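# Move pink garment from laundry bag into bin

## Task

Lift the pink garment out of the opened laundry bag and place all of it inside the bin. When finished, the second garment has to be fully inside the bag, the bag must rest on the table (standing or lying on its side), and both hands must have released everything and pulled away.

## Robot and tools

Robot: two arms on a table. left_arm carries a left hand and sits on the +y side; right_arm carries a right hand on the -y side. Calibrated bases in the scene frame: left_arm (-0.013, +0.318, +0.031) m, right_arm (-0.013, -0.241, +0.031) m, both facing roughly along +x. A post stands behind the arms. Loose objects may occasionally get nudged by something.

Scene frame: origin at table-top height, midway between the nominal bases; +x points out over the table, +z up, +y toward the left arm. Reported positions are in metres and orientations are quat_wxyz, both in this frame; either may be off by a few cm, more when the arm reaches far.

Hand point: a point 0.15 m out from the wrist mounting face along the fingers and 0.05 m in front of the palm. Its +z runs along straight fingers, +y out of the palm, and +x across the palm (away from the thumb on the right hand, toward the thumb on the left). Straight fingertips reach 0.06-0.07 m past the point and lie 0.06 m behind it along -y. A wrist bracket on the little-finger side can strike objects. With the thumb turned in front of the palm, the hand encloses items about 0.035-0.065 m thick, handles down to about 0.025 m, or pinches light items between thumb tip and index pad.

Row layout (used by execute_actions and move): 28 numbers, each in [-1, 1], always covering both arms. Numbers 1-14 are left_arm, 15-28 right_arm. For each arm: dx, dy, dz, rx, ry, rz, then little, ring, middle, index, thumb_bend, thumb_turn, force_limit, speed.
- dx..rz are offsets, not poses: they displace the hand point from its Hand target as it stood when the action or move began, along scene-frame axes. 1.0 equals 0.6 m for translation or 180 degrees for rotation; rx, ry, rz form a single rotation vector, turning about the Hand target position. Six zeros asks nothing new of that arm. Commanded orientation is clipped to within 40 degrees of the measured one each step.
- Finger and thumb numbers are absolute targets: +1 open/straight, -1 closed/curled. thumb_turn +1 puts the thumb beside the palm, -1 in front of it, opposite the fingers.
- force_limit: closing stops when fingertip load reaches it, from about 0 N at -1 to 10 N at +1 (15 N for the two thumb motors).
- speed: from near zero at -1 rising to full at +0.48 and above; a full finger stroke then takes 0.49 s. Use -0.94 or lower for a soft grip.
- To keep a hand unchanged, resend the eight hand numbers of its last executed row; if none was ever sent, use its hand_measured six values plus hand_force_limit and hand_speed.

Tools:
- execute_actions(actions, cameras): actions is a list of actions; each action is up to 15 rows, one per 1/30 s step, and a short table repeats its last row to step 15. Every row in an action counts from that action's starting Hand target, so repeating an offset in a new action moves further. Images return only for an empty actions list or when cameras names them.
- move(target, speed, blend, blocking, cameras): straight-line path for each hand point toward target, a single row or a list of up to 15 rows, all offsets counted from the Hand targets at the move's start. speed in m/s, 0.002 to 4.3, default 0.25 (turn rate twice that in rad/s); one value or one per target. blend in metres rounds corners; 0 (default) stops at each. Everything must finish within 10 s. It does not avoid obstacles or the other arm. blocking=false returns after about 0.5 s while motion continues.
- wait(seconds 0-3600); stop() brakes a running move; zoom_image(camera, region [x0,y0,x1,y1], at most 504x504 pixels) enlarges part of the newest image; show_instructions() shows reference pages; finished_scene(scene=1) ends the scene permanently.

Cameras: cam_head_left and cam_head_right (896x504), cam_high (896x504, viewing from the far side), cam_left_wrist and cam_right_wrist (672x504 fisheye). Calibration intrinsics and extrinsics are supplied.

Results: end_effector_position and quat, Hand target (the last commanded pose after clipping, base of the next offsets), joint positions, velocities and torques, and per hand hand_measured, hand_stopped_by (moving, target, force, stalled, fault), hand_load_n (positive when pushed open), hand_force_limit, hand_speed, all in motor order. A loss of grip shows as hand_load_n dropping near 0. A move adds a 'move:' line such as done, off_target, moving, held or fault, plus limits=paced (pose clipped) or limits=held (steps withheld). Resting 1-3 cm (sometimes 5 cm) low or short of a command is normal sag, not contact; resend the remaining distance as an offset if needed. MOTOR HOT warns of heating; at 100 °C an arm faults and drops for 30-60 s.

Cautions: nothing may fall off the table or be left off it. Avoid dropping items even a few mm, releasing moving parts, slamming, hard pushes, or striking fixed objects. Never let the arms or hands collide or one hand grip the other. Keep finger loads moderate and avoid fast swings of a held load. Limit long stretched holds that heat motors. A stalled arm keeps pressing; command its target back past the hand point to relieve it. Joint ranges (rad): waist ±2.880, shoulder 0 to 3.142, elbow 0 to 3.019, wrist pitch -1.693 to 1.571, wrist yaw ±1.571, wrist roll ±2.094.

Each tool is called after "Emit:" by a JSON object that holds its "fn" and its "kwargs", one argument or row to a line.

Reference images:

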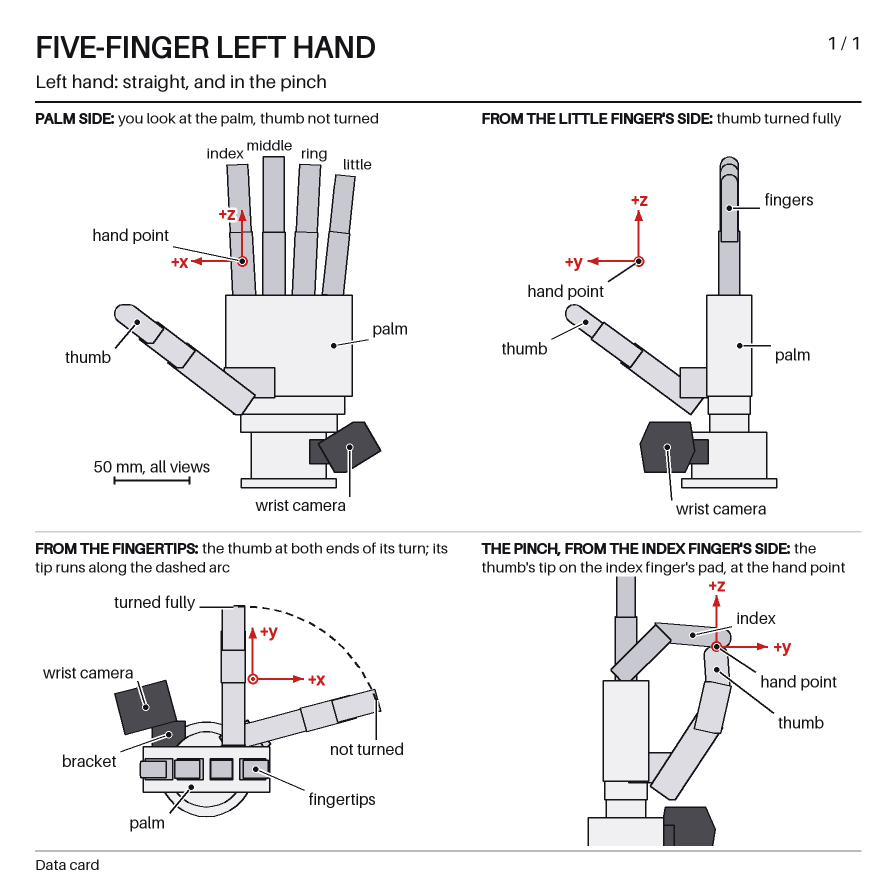

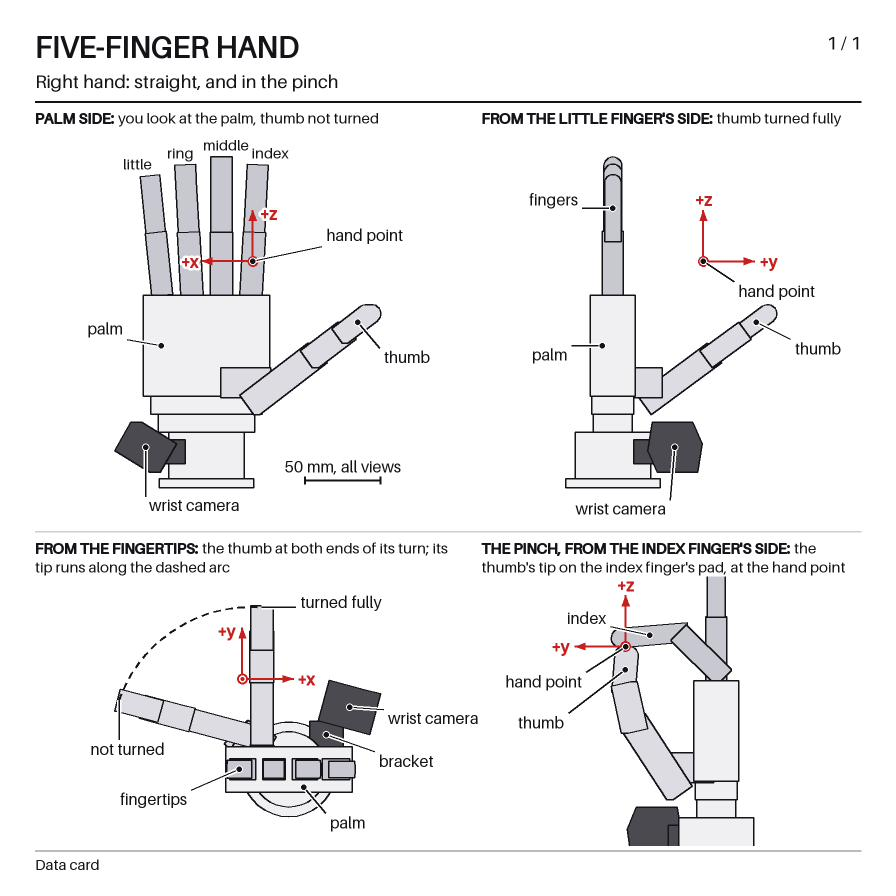

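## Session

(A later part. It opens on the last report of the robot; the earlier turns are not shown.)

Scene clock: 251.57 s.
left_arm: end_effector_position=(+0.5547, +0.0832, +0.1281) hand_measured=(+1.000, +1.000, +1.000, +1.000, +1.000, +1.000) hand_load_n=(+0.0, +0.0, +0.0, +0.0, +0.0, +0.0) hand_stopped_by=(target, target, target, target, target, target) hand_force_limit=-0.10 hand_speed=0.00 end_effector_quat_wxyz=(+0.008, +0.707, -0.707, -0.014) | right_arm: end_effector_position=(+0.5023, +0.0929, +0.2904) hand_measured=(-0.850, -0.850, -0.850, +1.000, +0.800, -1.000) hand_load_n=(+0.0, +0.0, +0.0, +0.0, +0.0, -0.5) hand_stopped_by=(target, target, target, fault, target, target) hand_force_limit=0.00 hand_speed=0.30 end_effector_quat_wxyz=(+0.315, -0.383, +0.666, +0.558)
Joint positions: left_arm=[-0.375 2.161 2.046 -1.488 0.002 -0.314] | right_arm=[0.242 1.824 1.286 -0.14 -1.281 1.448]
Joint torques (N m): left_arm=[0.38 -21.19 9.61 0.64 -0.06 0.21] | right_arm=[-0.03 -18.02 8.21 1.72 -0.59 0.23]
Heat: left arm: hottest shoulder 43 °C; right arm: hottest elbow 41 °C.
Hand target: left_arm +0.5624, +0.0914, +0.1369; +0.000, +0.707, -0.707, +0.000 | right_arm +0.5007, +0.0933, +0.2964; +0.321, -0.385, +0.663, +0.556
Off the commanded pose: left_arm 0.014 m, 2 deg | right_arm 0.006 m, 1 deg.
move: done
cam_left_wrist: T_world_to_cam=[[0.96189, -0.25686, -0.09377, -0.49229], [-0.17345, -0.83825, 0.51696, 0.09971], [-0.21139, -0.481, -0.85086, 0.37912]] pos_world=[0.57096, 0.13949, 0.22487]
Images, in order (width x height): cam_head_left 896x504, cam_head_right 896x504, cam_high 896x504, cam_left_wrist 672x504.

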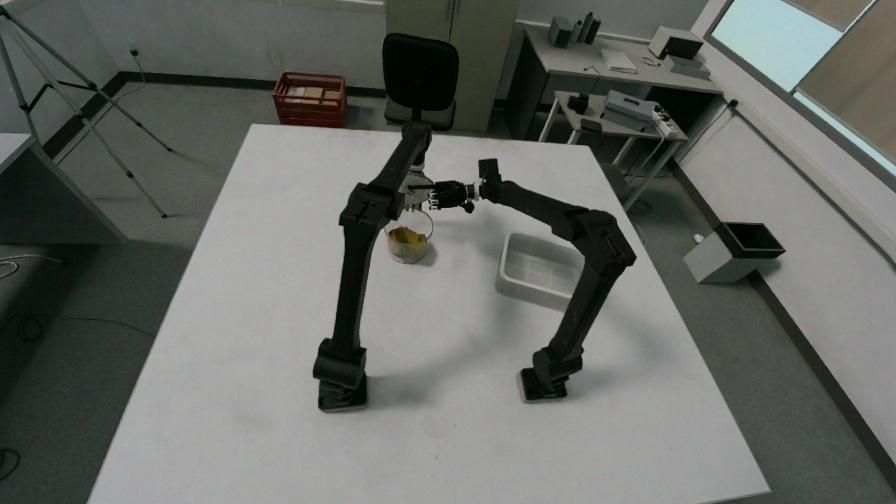

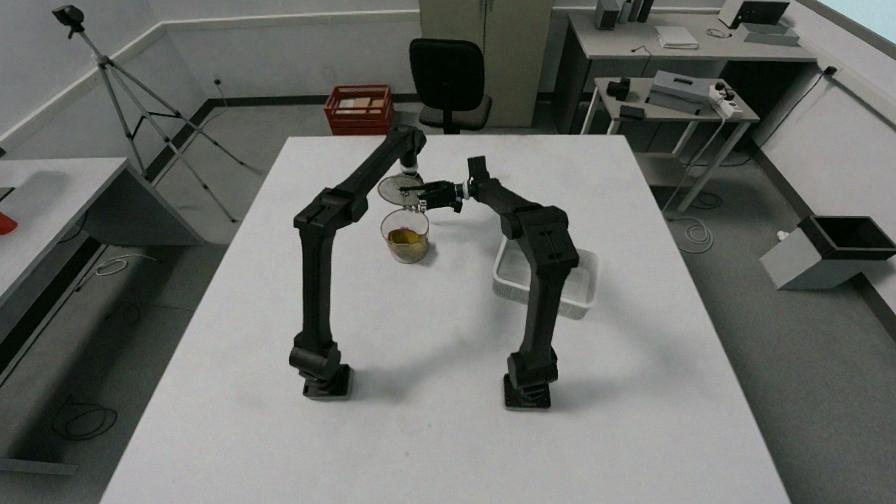

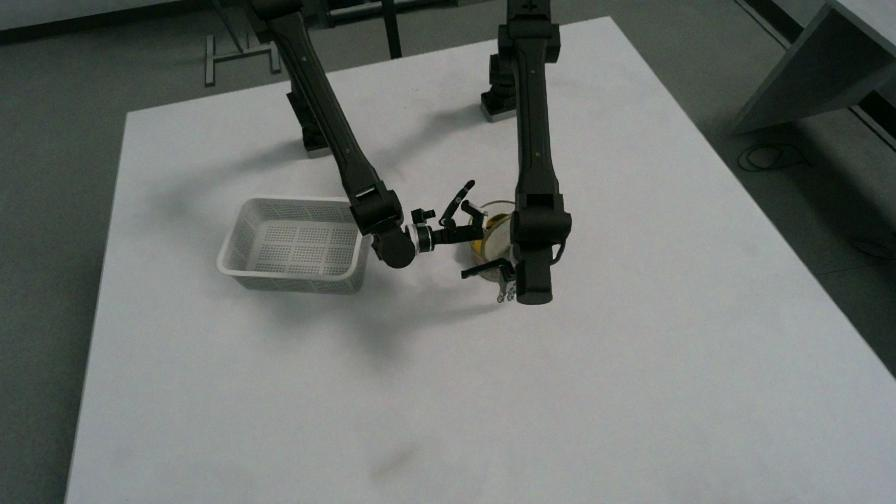

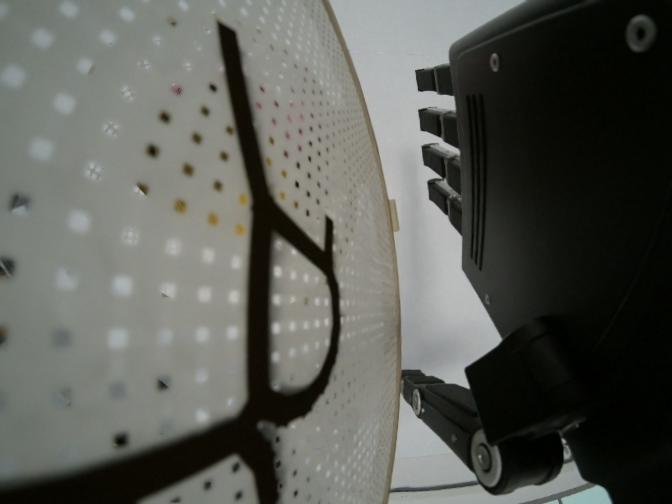

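Emit:
{"fn": "move", "kwargs": {
  "target": [
    [0.0,0.0,0.0,0,0,0,1,1,1,1,1,1,-0.1,0,-0.04,0,0.0,0,0,0,-0.85,-0.85,-0.85,1,0.8,-1,0,0.3],
    [0.0,0.0,0.0,0,0,0,1,1,1,1,1,1,-0.1,0,-0.1,-0.2,0.05,0,0,0,1,1,1,1,1,1,0,0.3]
  ],
  "speed": [0.05,0.2],
  "cameras": ["all"]
}}

Emit:
{"fn": "zoom_image", "kwargs": {
  "camera": "cam_head_right",
  "region": [360, 170, 460, 270]
}}

Emit:
{"fn": "zoom_image", "kwargs": {
  "camera": "cam_head_left",
  "region": [360, 170, 460, 270]
}}

Scene clock: 256.73 s.
left_arm: end_effector_position=(+0.5547, +0.0832, +0.1281) hand_measured=(+1.000, +1.000, +1.000, +1.000, +1.000, +1.000) hand_load_n=(+0.0, +0.0, +0.0, +0.0, +0.0, +0.0) hand_stopped_by=(target, target, target, target, target, target) hand_force_limit=-0.10 hand_speed=0.00 end_effector_quat_wxyz=(+0.008, +0.707, -0.707, -0.014) | right_arm: end_effector_position=(+0.4278, -0.0243, +0.3236) hand_measured=(+1.000, +1.000, +1.000, +1.000, +1.000, +1.000) hand_load_n=(+0.0, +0.0, +0.0, +0.0, +0.0, +0.0) hand_stopped_by=(target, target, target, fault, target, target) hand_force_limit=0.00 hand_speed=0.30 end_effector_quat_wxyz=(+0.314, -0.381, +0.664, +0.561)
Joint positions: left_arm=[-0.375 2.161 2.046 -1.488 0.002 -0.314] | right_arm=[0.039 1.655 1.225 -1.007 -1.395 0.675]
Joint torques (N m): left_arm=[0.67 -21.19 9.52 0.69 0 0.2] | right_arm=[-0.56 -12.34 11.23 0.09 -0.95 0.05]
Heat: left arm: hottest shoulder 43 °C; right arm: hottest elbow 41 °C.
Hand target: left_arm +0.5624, +0.0914, +0.1369; +0.000, +0.707, -0.707, +0.000 | right_arm +0.4406, -0.0267, +0.3264; +0.321, -0.385, +0.663, +0.556
Off the commanded pose: left_arm 0.014 m, 2 deg | right_arm 0.013 m, 1 deg.
move: off_target (right_arm); target 2's new numbers were sent with right_arm's hand 0.013 m and 1 deg from that target
cam_left_wrist: T_world_to_cam=[[0.96189, -0.25686, -0.09377, -0.49229], [-0.17345, -0.83825, 0.51696, 0.09971], [-0.21139, -0.481, -0.85086, 0.37912]] pos_world=[0.57096, 0.13949, 0.22487]
cam_right_wrist: T_world_to_cam=[[-0.94529, 0.02512, 0.32528, 0.29733], [0.30194, -0.31031, 0.90141, -0.42209], [0.12357, 0.9503, 0.28574, -0.01131]] pos_world=[0.40991, -0.1277, 0.28699]

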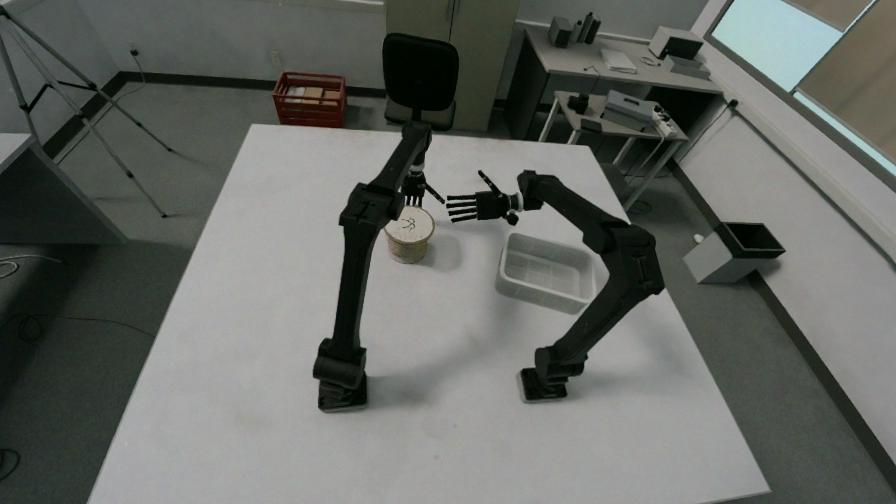

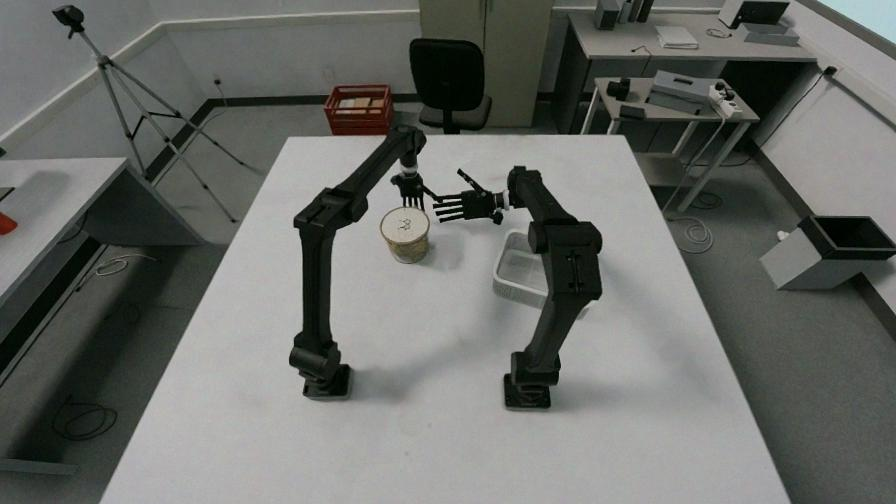

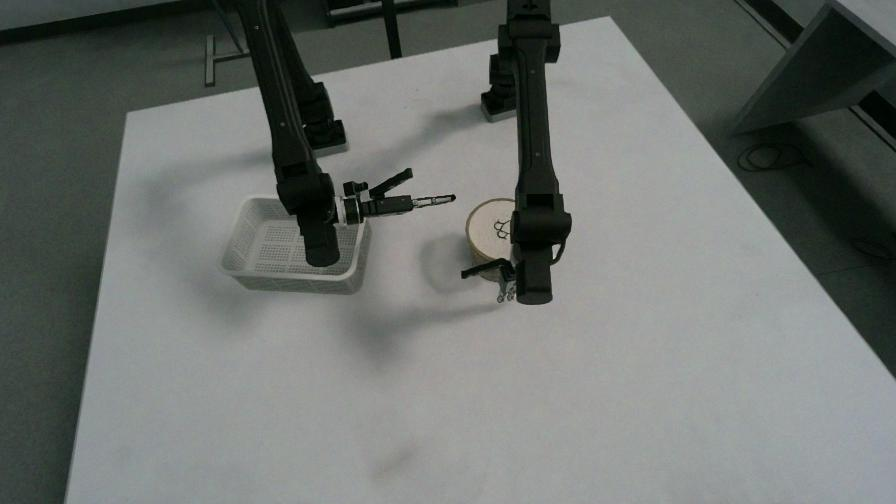

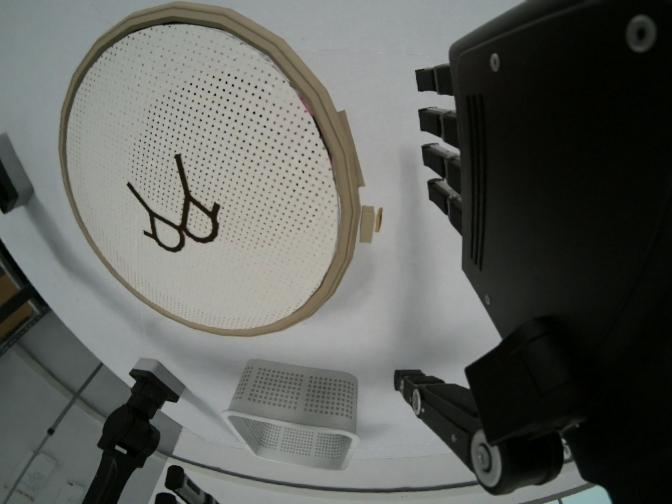

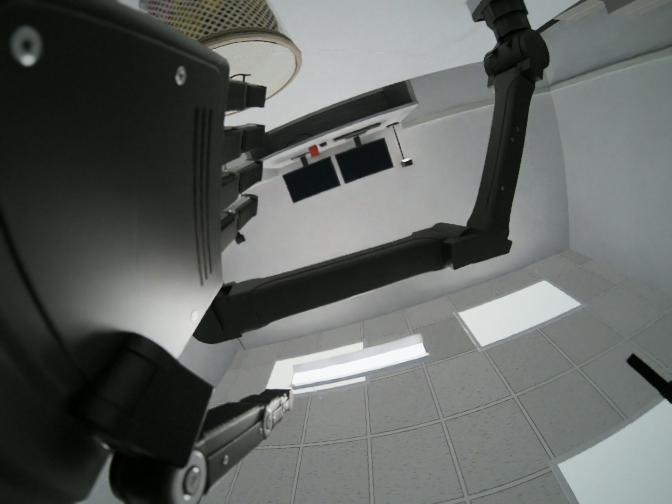

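Scaled by 5.040 from the camera's image (finer frame: 1280x720).

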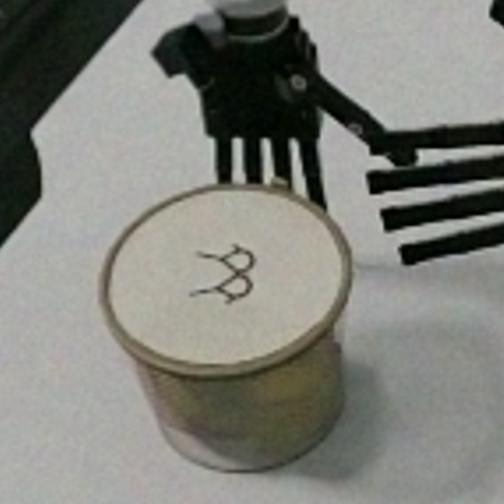

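Scaled by 5.040 from the camera's image (finer frame: 1280x720).

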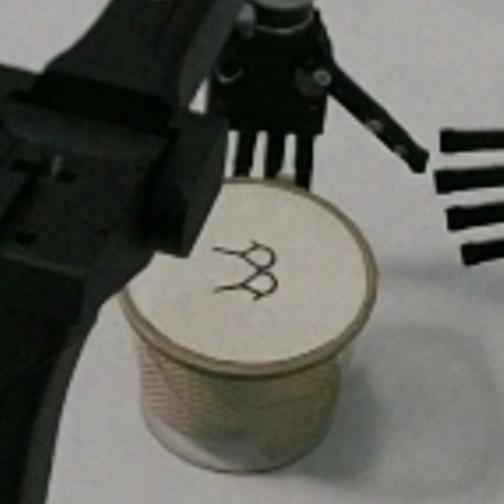

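Emit:
{"fn": "move", "kwargs": {
  "target": [
    [-0.095,0.0,0.0,0,0,0,1,1,1,1,1,1,-0.1,0,0.0,-0.05,0.0,0,0,0,1,1,1,1,1,1,0,0.3]
  ],
  "speed": 0.06,
  "cameras": ["cam_head_right","cam_head_left","cam_high","cam_left_wrist"]
}}

Emit:
{"fn": "zoom_image", "kwargs": {
  "camera": "cam_head_right",
  "region": [360, 170, 460, 270]
}}

Emit:
{"fn": "zoom_image", "kwargs": {
  "camera": "cam_high",
  "region": [420, 170, 560, 310]
}}

Scene clock: 260.57 s.
left_arm: end_effector_position=(+0.5039, +0.0997, +0.1279) hand_measured=(+1.000, +1.000, +1.000, +1.000, +1.000, +1.000) hand_load_n=(+0.0, +0.0, +0.0, +0.0, +0.0, +0.0) hand_stopped_by=(target, target, target, target, target, target) hand_force_limit=-0.10 hand_speed=0.00 end_effector_quat_wxyz=(+0.008, +0.707, -0.707, -0.014) | right_arm: end_effector_position=(+0.4281, -0.0519, +0.3246) hand_measured=(+1.000, +1.000, +1.000, +1.000, +1.000, +1.000) hand_load_n=(+0.0, +0.0, +0.0, +0.0, +0.0, +0.0) hand_stopped_by=(target, target, target, fault, target, target) hand_force_limit=0.00 hand_speed=0.30 end_effector_quat_wxyz=(+0.316, -0.380, +0.665, +0.560)
Joint positions: left_arm=[-0.375 2.003 1.784 -1.384 0.002 -0.314] | right_arm=[-0.019 1.707 1.295 -1.33 -1.394 0.364]
Joint torques (N m): left_arm=[-1.73 -20.13 9.11 0.49 -0.03 -0.06] | right_arm=[-0.91 -12.86 10.84 -0.39 -0.92 0.05]
Heat: left arm: hottest shoulder 43 °C; right arm: hottest elbow 41 °C.
Hand target: left_arm +0.5052, +0.0914, +0.1369; +0.001, +0.707, -0.707, +0.000 | right_arm +0.4407, -0.0568, +0.3264; +0.321, -0.385, +0.663, +0.556
Off the commanded pose: left_arm 0.012 m, 2 deg | right_arm 0.014 m, 1 deg.
move: off_target (left_arm, right_arm)
cam_left_wrist: T_world_to_cam=[[0.96192, -0.25687, -0.0934, -0.43921], [-0.17363, -0.83819, 0.51701, 0.10489], [-0.21109, -0.4811, -0.85087, 0.37599]] pos_world=[0.52007, 0.15599, 0.22467]
Images, in order (width x height): cam_head_left 896x504, cam_head_right 896x504, cam_high 896x504, cam_left_wrist 672x504.

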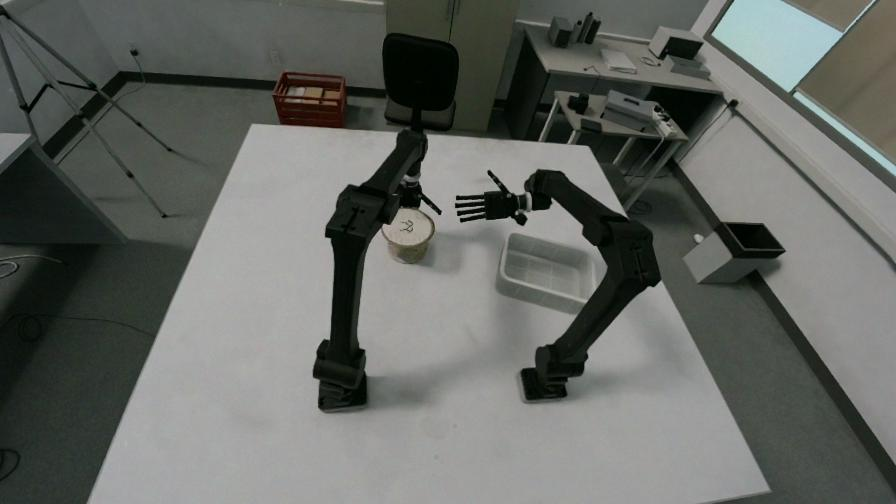

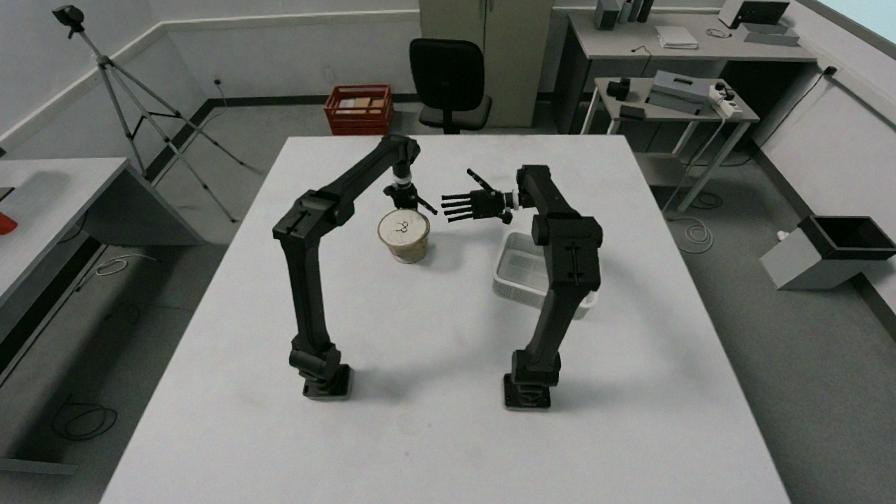

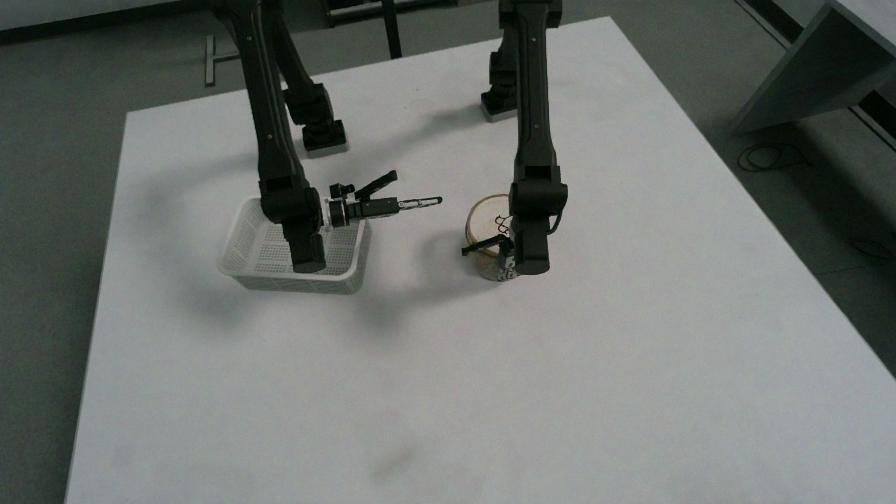

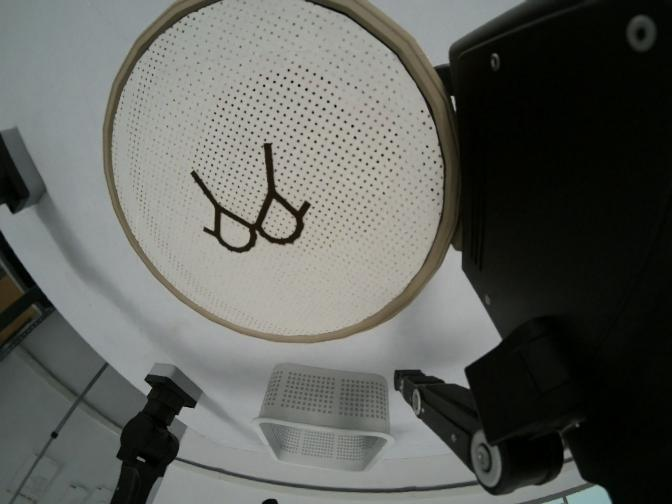

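Scaled by 5.040 from the camera's image (finer frame: 1280x720).

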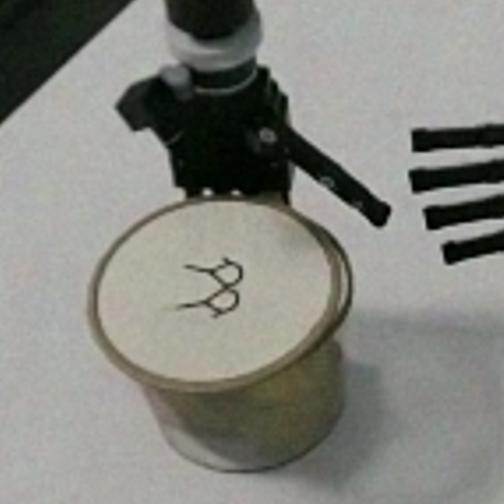

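Scaled by 3.600 from the camera's image (finer frame: 1280x720).

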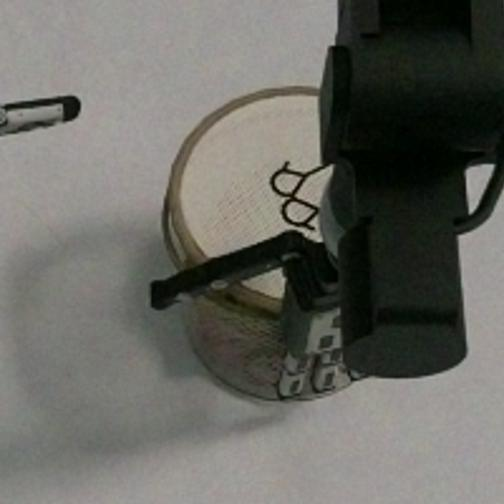

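Emit:
{"fn": "move", "kwargs": {
  "target": [
    [-0.04,0.0,0.0,0,0,0,1,1,1,1,1,1,-0.1,0,0.0,0.0,0.0,0,0,0,1,1,1,1,1,1,0,0.3]
  ],
  "speed": 0.06,
  "cameras": ["cam_head_right","cam_head_left","cam_high","cam_left_wrist"]
}}

Emit:
{"fn": "zoom_image", "kwargs": {
  "camera": "cam_head_right",
  "region": [360, 170, 460, 270]
}}

Emit:
{"fn": "zoom_image", "kwargs": {
  "camera": "cam_head_left",
  "region": [360, 170, 460, 270]
}}

Emit:
{"fn": "zoom_image", "kwargs": {
  "camera": "cam_high",
  "region": [420, 170, 560, 310]
}}

Scene clock: 262.07 s.
left_arm: end_effector_position=(+0.4811, +0.1009, +0.1305) hand_measured=(+1.000, +1.000, +1.000, +1.000, +1.000, +1.000) hand_load_n=(+0.0, +0.0, +0.0, +0.0, -0.5, +0.0) hand_stopped_by=(target, target, target, target, target, target) hand_force_limit=-0.10 hand_speed=0.00 end_effector_quat_wxyz=(+0.007, +0.706, -0.708, -0.011) | right_arm: end_effector_position=(+0.4281, -0.0519, +0.3246) hand_measured=(+1.000, +1.000, +1.000, +1.000, +1.000, +1.000) hand_load_n=(+0.0, +0.0, +0.0, +0.0, +0.0, +0.0) hand_stopped_by=(target, target, target, fault, target, target) hand_force_limit=0.00 hand_speed=0.30 end_effector_quat_wxyz=(+0.316, -0.380, +0.665, +0.560)
Joint positions: left_arm=[-0.385 1.938 1.691 -1.35 0.002 -0.322] | right_arm=[-0.019 1.707 1.295 -1.33 -1.394 0.363]
Joint torques (N m): left_arm=[-2.26 -18.26 9.11 0.61 0.02 -0.15] | right_arm=[-0.91 -13.04 10.58 -0.23 -0.92 0.06]
Heat: left arm: hottest shoulder 43 °C; right arm: hottest elbow 41 °C.
Hand target: left_arm +0.4813, +0.0913, +0.1370; +0.000, +0.707, -0.707, +0.000 | right_arm +0.4401, -0.0568, +0.3262; +0.323, -0.383, +0.664, +0.554 (not the last commanded pose)
Off the commanded pose: left_arm 0.011 m, 1 deg | right_arm 0.014 m, 1 deg.
move: off_target (left_arm)
cam_left_wrist: T_world_to_cam=[[0.96174, -0.25955, -0.08767, -0.41712], [-0.17872, -0.83695, 0.51728, 0.10288], [-0.20764, -0.48182, -0.85131, 0.37243]] pos_world=[0.49688, 0.15729, 0.22727]
Images, in order (width x height): cam_head_left 896x504, cam_head_right 896x504, cam_high 896x504, cam_left_wrist 672x504.

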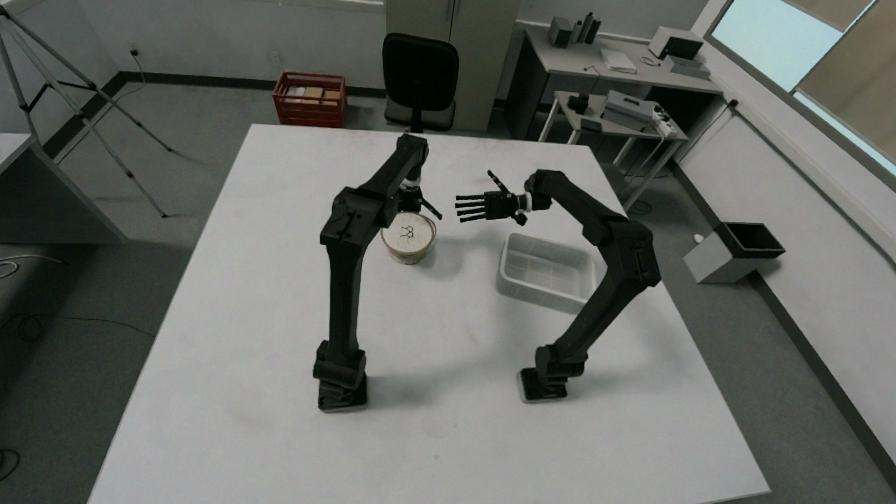

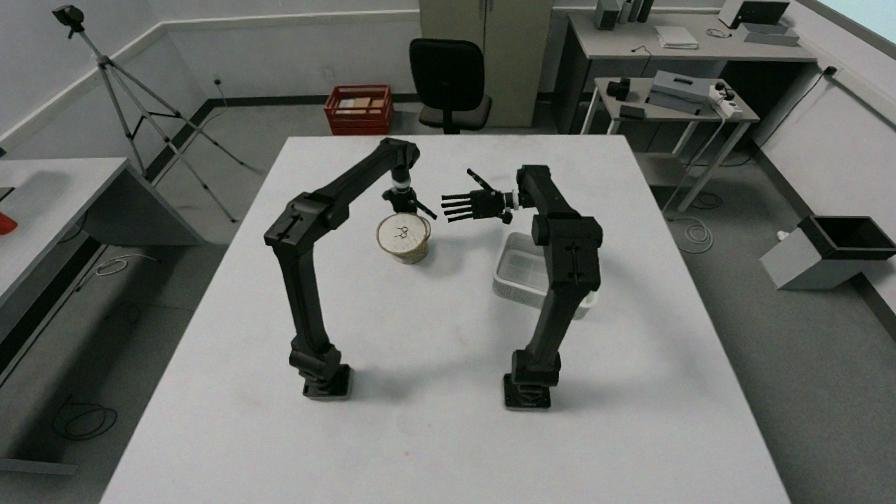

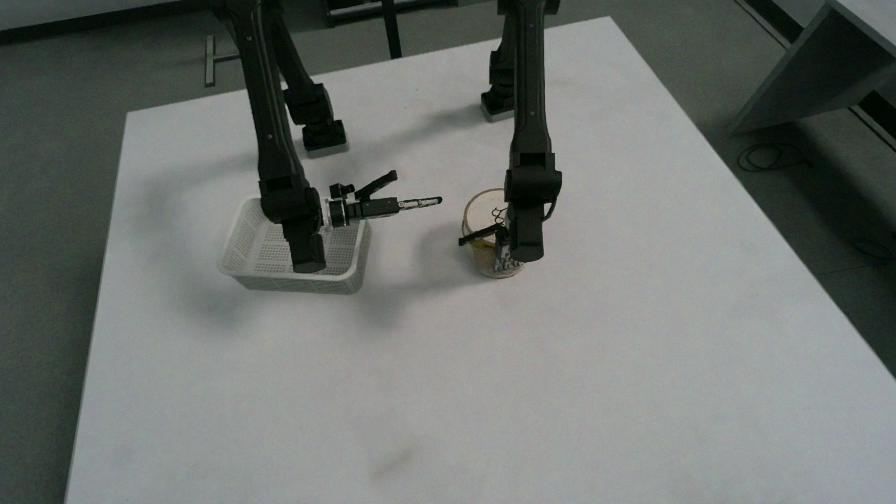

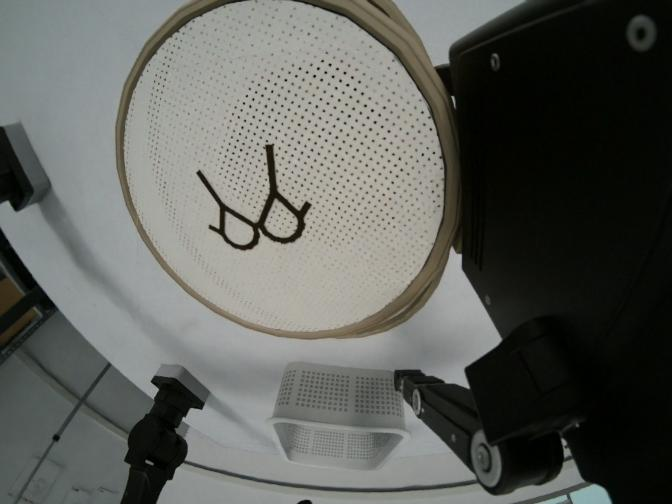

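Scaled by 5.040 from the camera's image (finer frame: 1280x720).

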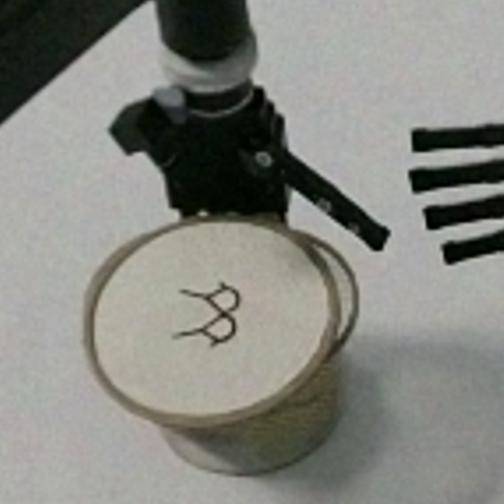

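Scaled by 5.040 from the camera's image (finer frame: 1280x720).

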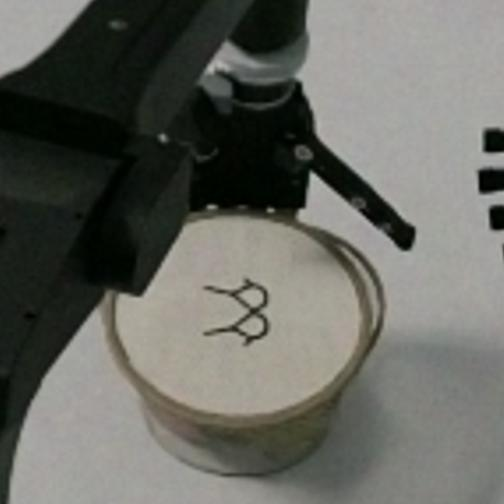

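Scaled by 3.600 from the camera's image (finer frame: 1280x720).

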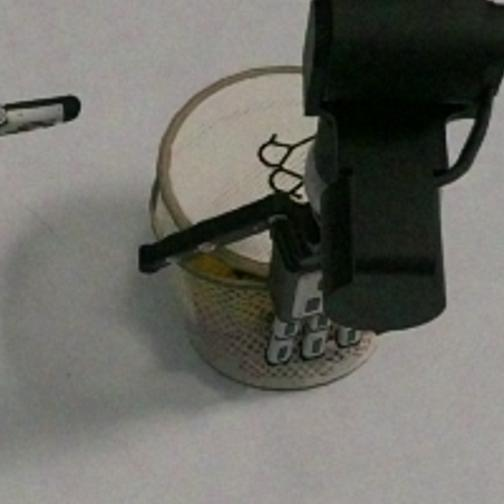

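Emit:
{"fn": "move", "kwargs": {
  "target": [
    [0,0.0,0.0,0,0,0,1,1,1,1,1,1,-0.1,0,-0.158,0.045,-0.11,0,0,0,-0.85,-0.85,-0.85,1,0.8,-1,0,0.3],
    [0,0.0,0.0,0,0,0,1,1,1,1,1,1,-0.1,0,-0.167,0.095,-0.272,0,0,0,-0.85,-0.85,-0.85,1,0.8,-1,0,0.3]
  ],
  "speed": 0.15,
  "cameras": ["cam_head_right","cam_head_left","cam_high"]
}}

Emit:
{"fn": "zoom_image", "kwargs": {
  "camera": "cam_head_right",
  "region": [360, 170, 500, 310]
}}

Emit:
{"fn": "zoom_image", "kwargs": {
  "camera": "cam_high",
  "region": [380, 150, 540, 310]
}}

Scene clock: 266.87 s.
left_arm: end_effector_position=(+0.4811, +0.1009, +0.1305) hand_measured=(+1.000, +1.000, +1.000, +1.000, +1.000, +1.000) hand_load_n=(+0.0, +0.0, +0.0, +0.0, -0.5, +0.0) hand_stopped_by=(target, target, target, target, target, target) hand_force_limit=-0.10 hand_speed=0.00 end_effector_quat_wxyz=(+0.007, +0.706, -0.708, -0.011) | right_arm: end_effector_position=(+0.3463, -0.0040, +0.1705) hand_measured=(-0.850, -0.850, -0.850, +1.000, +0.800, -1.000) hand_load_n=(+0.0, +0.0, +0.0, +0.0, +0.0, +0.0) hand_stopped_by=(target, target, target, fault, target, target) hand_force_limit=0.00 hand_speed=0.30 end_effector_quat_wxyz=(+0.333, -0.388, +0.660, +0.550)
Joint positions: left_arm=[-0.385 1.938 1.691 -1.35 0.002 -0.322] | right_arm=[0.096 1.709 0.742 -0.07 -1.368 1.037]
Joint torques (N m): left_arm=[-1.96 -18.26 9.06 0.55 0.02 -0.14] | right_arm=[0.85 -11.05 4.42 1.17 -0.74 0.26]
Heat: left arm: hottest shoulder 43 °C; right arm: hottest elbow 41 °C.
Hand target: left_arm +0.4813, +0.0913, +0.1370; +0.000, +0.707, -0.707, +0.000 | right_arm +0.3398, +0.0002, +0.1630; +0.323, -0.383, +0.665, +0.554
Off the commanded pose: left_arm 0.012 m, 1 deg | right_arm 0.011 m, 1 deg.
move: off_target (right_arm)
Images, in order (width x height): cam_head_left 896x504, cam_head_right 896x504, cam_high 896x504.

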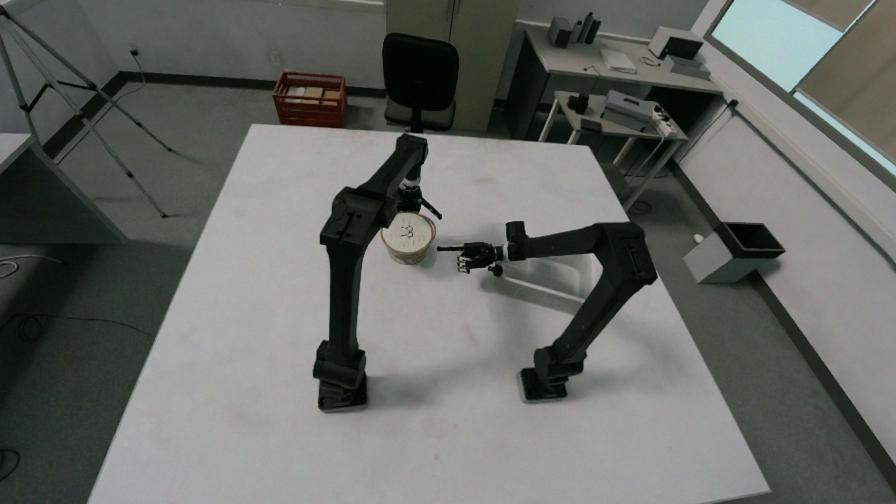

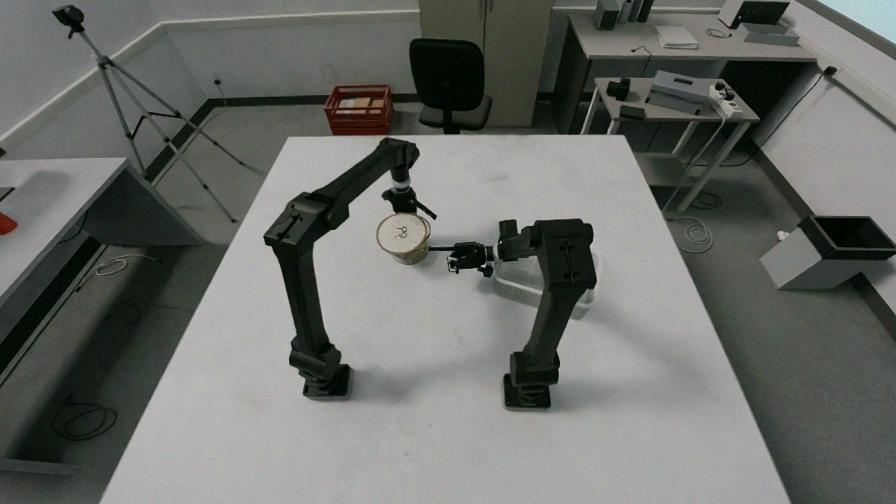

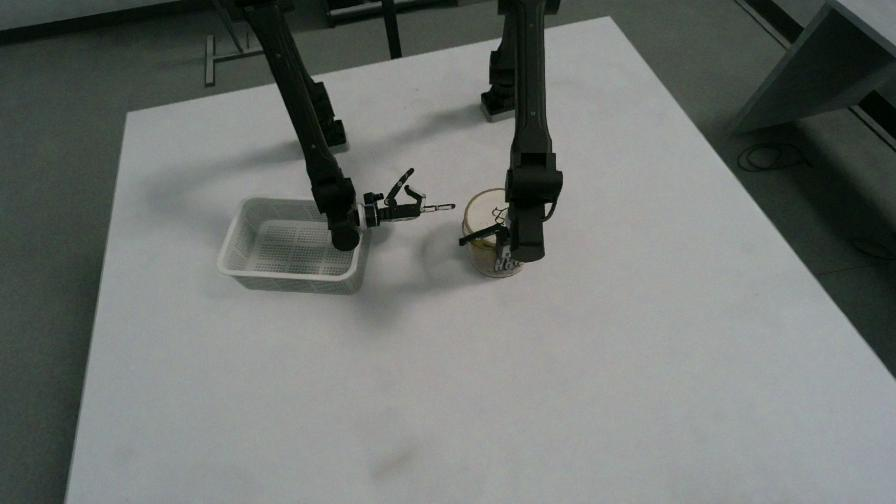

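Scaled by 3.600 from the camera's image (finer frame: 1280x720).

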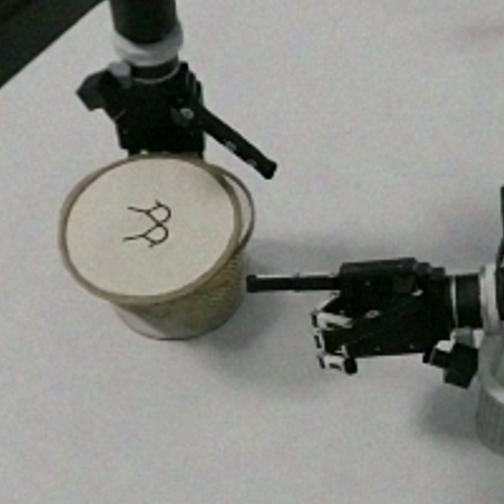

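Scaled by 3.150 from the camera's image (finer frame: 1280x720).

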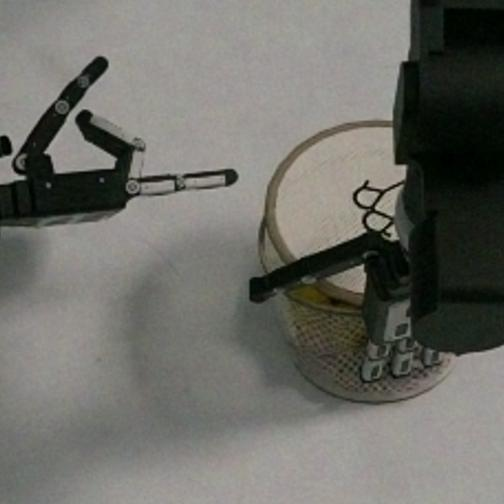

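Emit:
{"fn": "move", "kwargs": {
  "target": [
    [0,0.0,0.0,0,0,0,1,1,1,1,1,1,-0.1,0,-0.03,0.0,-0.022,0,0,0,-0.85,-0.85,-0.85,1,0.8,-1,0,0.3],
    [0,0.0,0.0,0,0,0,1,1,1,1,1,1,-0.1,0,-0.025,0.085,-0.016,0,0,0,-0.85,-0.85,-0.85,1,0.8,-1,0,0.3]
  ],
  "speed": 0.1,
  "cameras": ["cam_head_right","cam_head_left","cam_high"]
}}

Emit:
{"fn": "zoom_image", "kwargs": {
  "camera": "cam_head_right",
  "region": [360, 170, 460, 270]
}}

Emit:
{"fn": "zoom_image", "kwargs": {
  "camera": "cam_high",
  "region": [380, 150, 540, 310]
}}

Scene clock: 271.13 s.
left_arm: end_effector_position=(+0.4811, +0.1009, +0.1305) hand_measured=(+1.000, +1.000, +1.000, +1.000, +1.000, +1.000) hand_load_n=(+0.0, +0.0, +0.0, +0.0, +0.0, +0.0) hand_stopped_by=(target, target, target, target, target, target) hand_force_limit=-0.10 hand_speed=0.00 end_effector_quat_wxyz=(+0.007, +0.706, -0.708, -0.011) | right_arm: end_effector_position=(+0.3279, +0.0478, +0.1610) hand_measured=(-0.850, -0.850, -0.850, +1.000, +0.800, -1.000) hand_load_n=(+0.0, +0.0, +0.0, +0.0, -0.5, -0.5) hand_stopped_by=(target, target, target, fault, target, target) hand_force_limit=0.00 hand_speed=0.30 end_effector_quat_wxyz=(+0.331, -0.386, +0.662, +0.551)
Joint positions: left_arm=[-0.385 1.938 1.691 -1.35 0.002 -0.322] | right_arm=[0.235 1.739 0.641 0.461 -1.273 1.456]
Joint torques (N m): left_arm=[-2.2 -18.55 9.11 0.5 -0.02 -0.14] | right_arm=[0.62 -10.11 4.56 1.74 -0.55 0.25]
Heat: left arm: hottest shoulder 43 °C; right arm: hottest elbow 41 °C.
Hand target: left_arm +0.4813, +0.0913, +0.1370; +0.000, +0.707, -0.707, +0.000 | right_arm +0.3249, +0.0511, +0.1534; +0.323, -0.383, +0.665, +0.554
Off the commanded pose: left_arm 0.012 m, 1 deg | right_arm 0.009 m, 1 deg.
move: done
Images, in order (width x height): cam_head_left 896x504, cam_head_right 896x504, cam_high 896x504.

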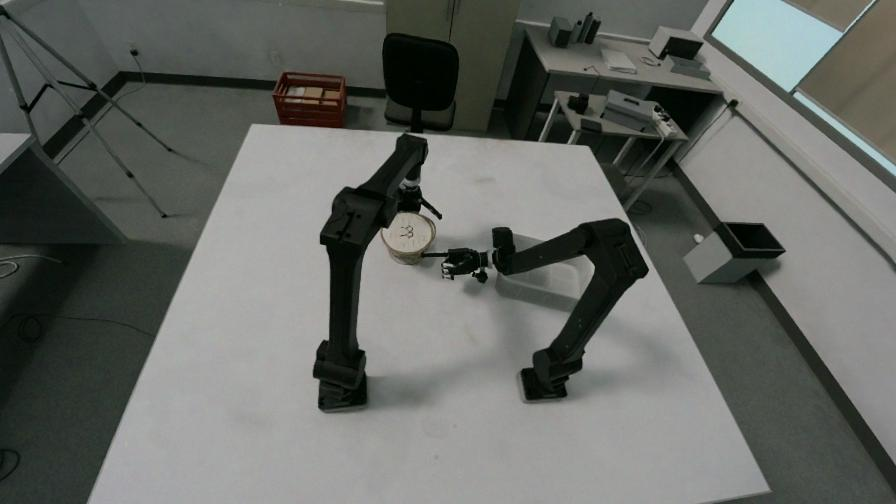

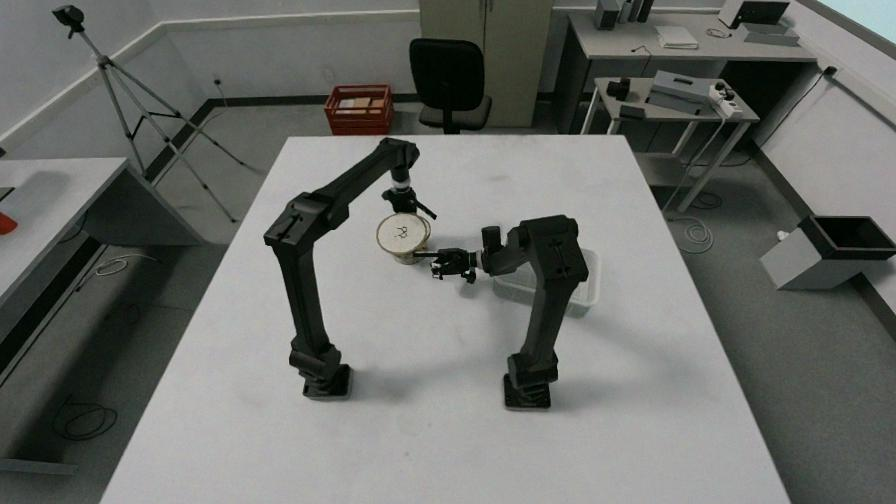

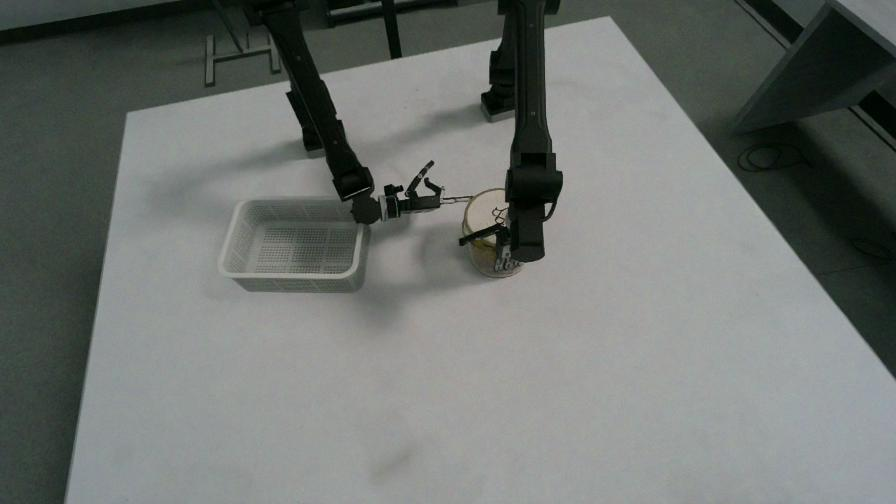

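Scaled by 5.040 from the camera's image (finer frame: 1280x720).

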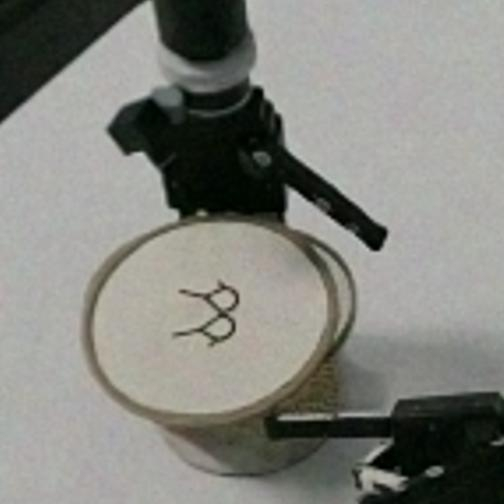

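Scaled by 3.150 from the camera's image (finer frame: 1280x720).

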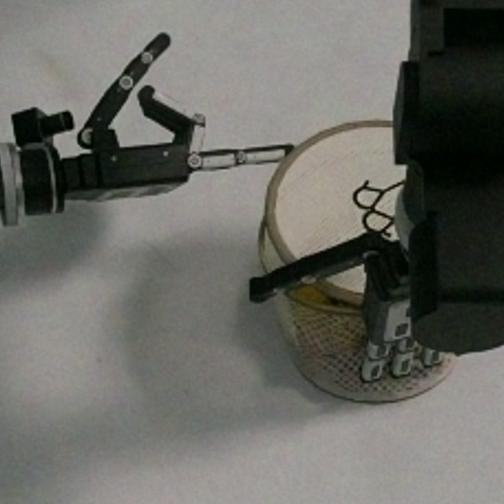

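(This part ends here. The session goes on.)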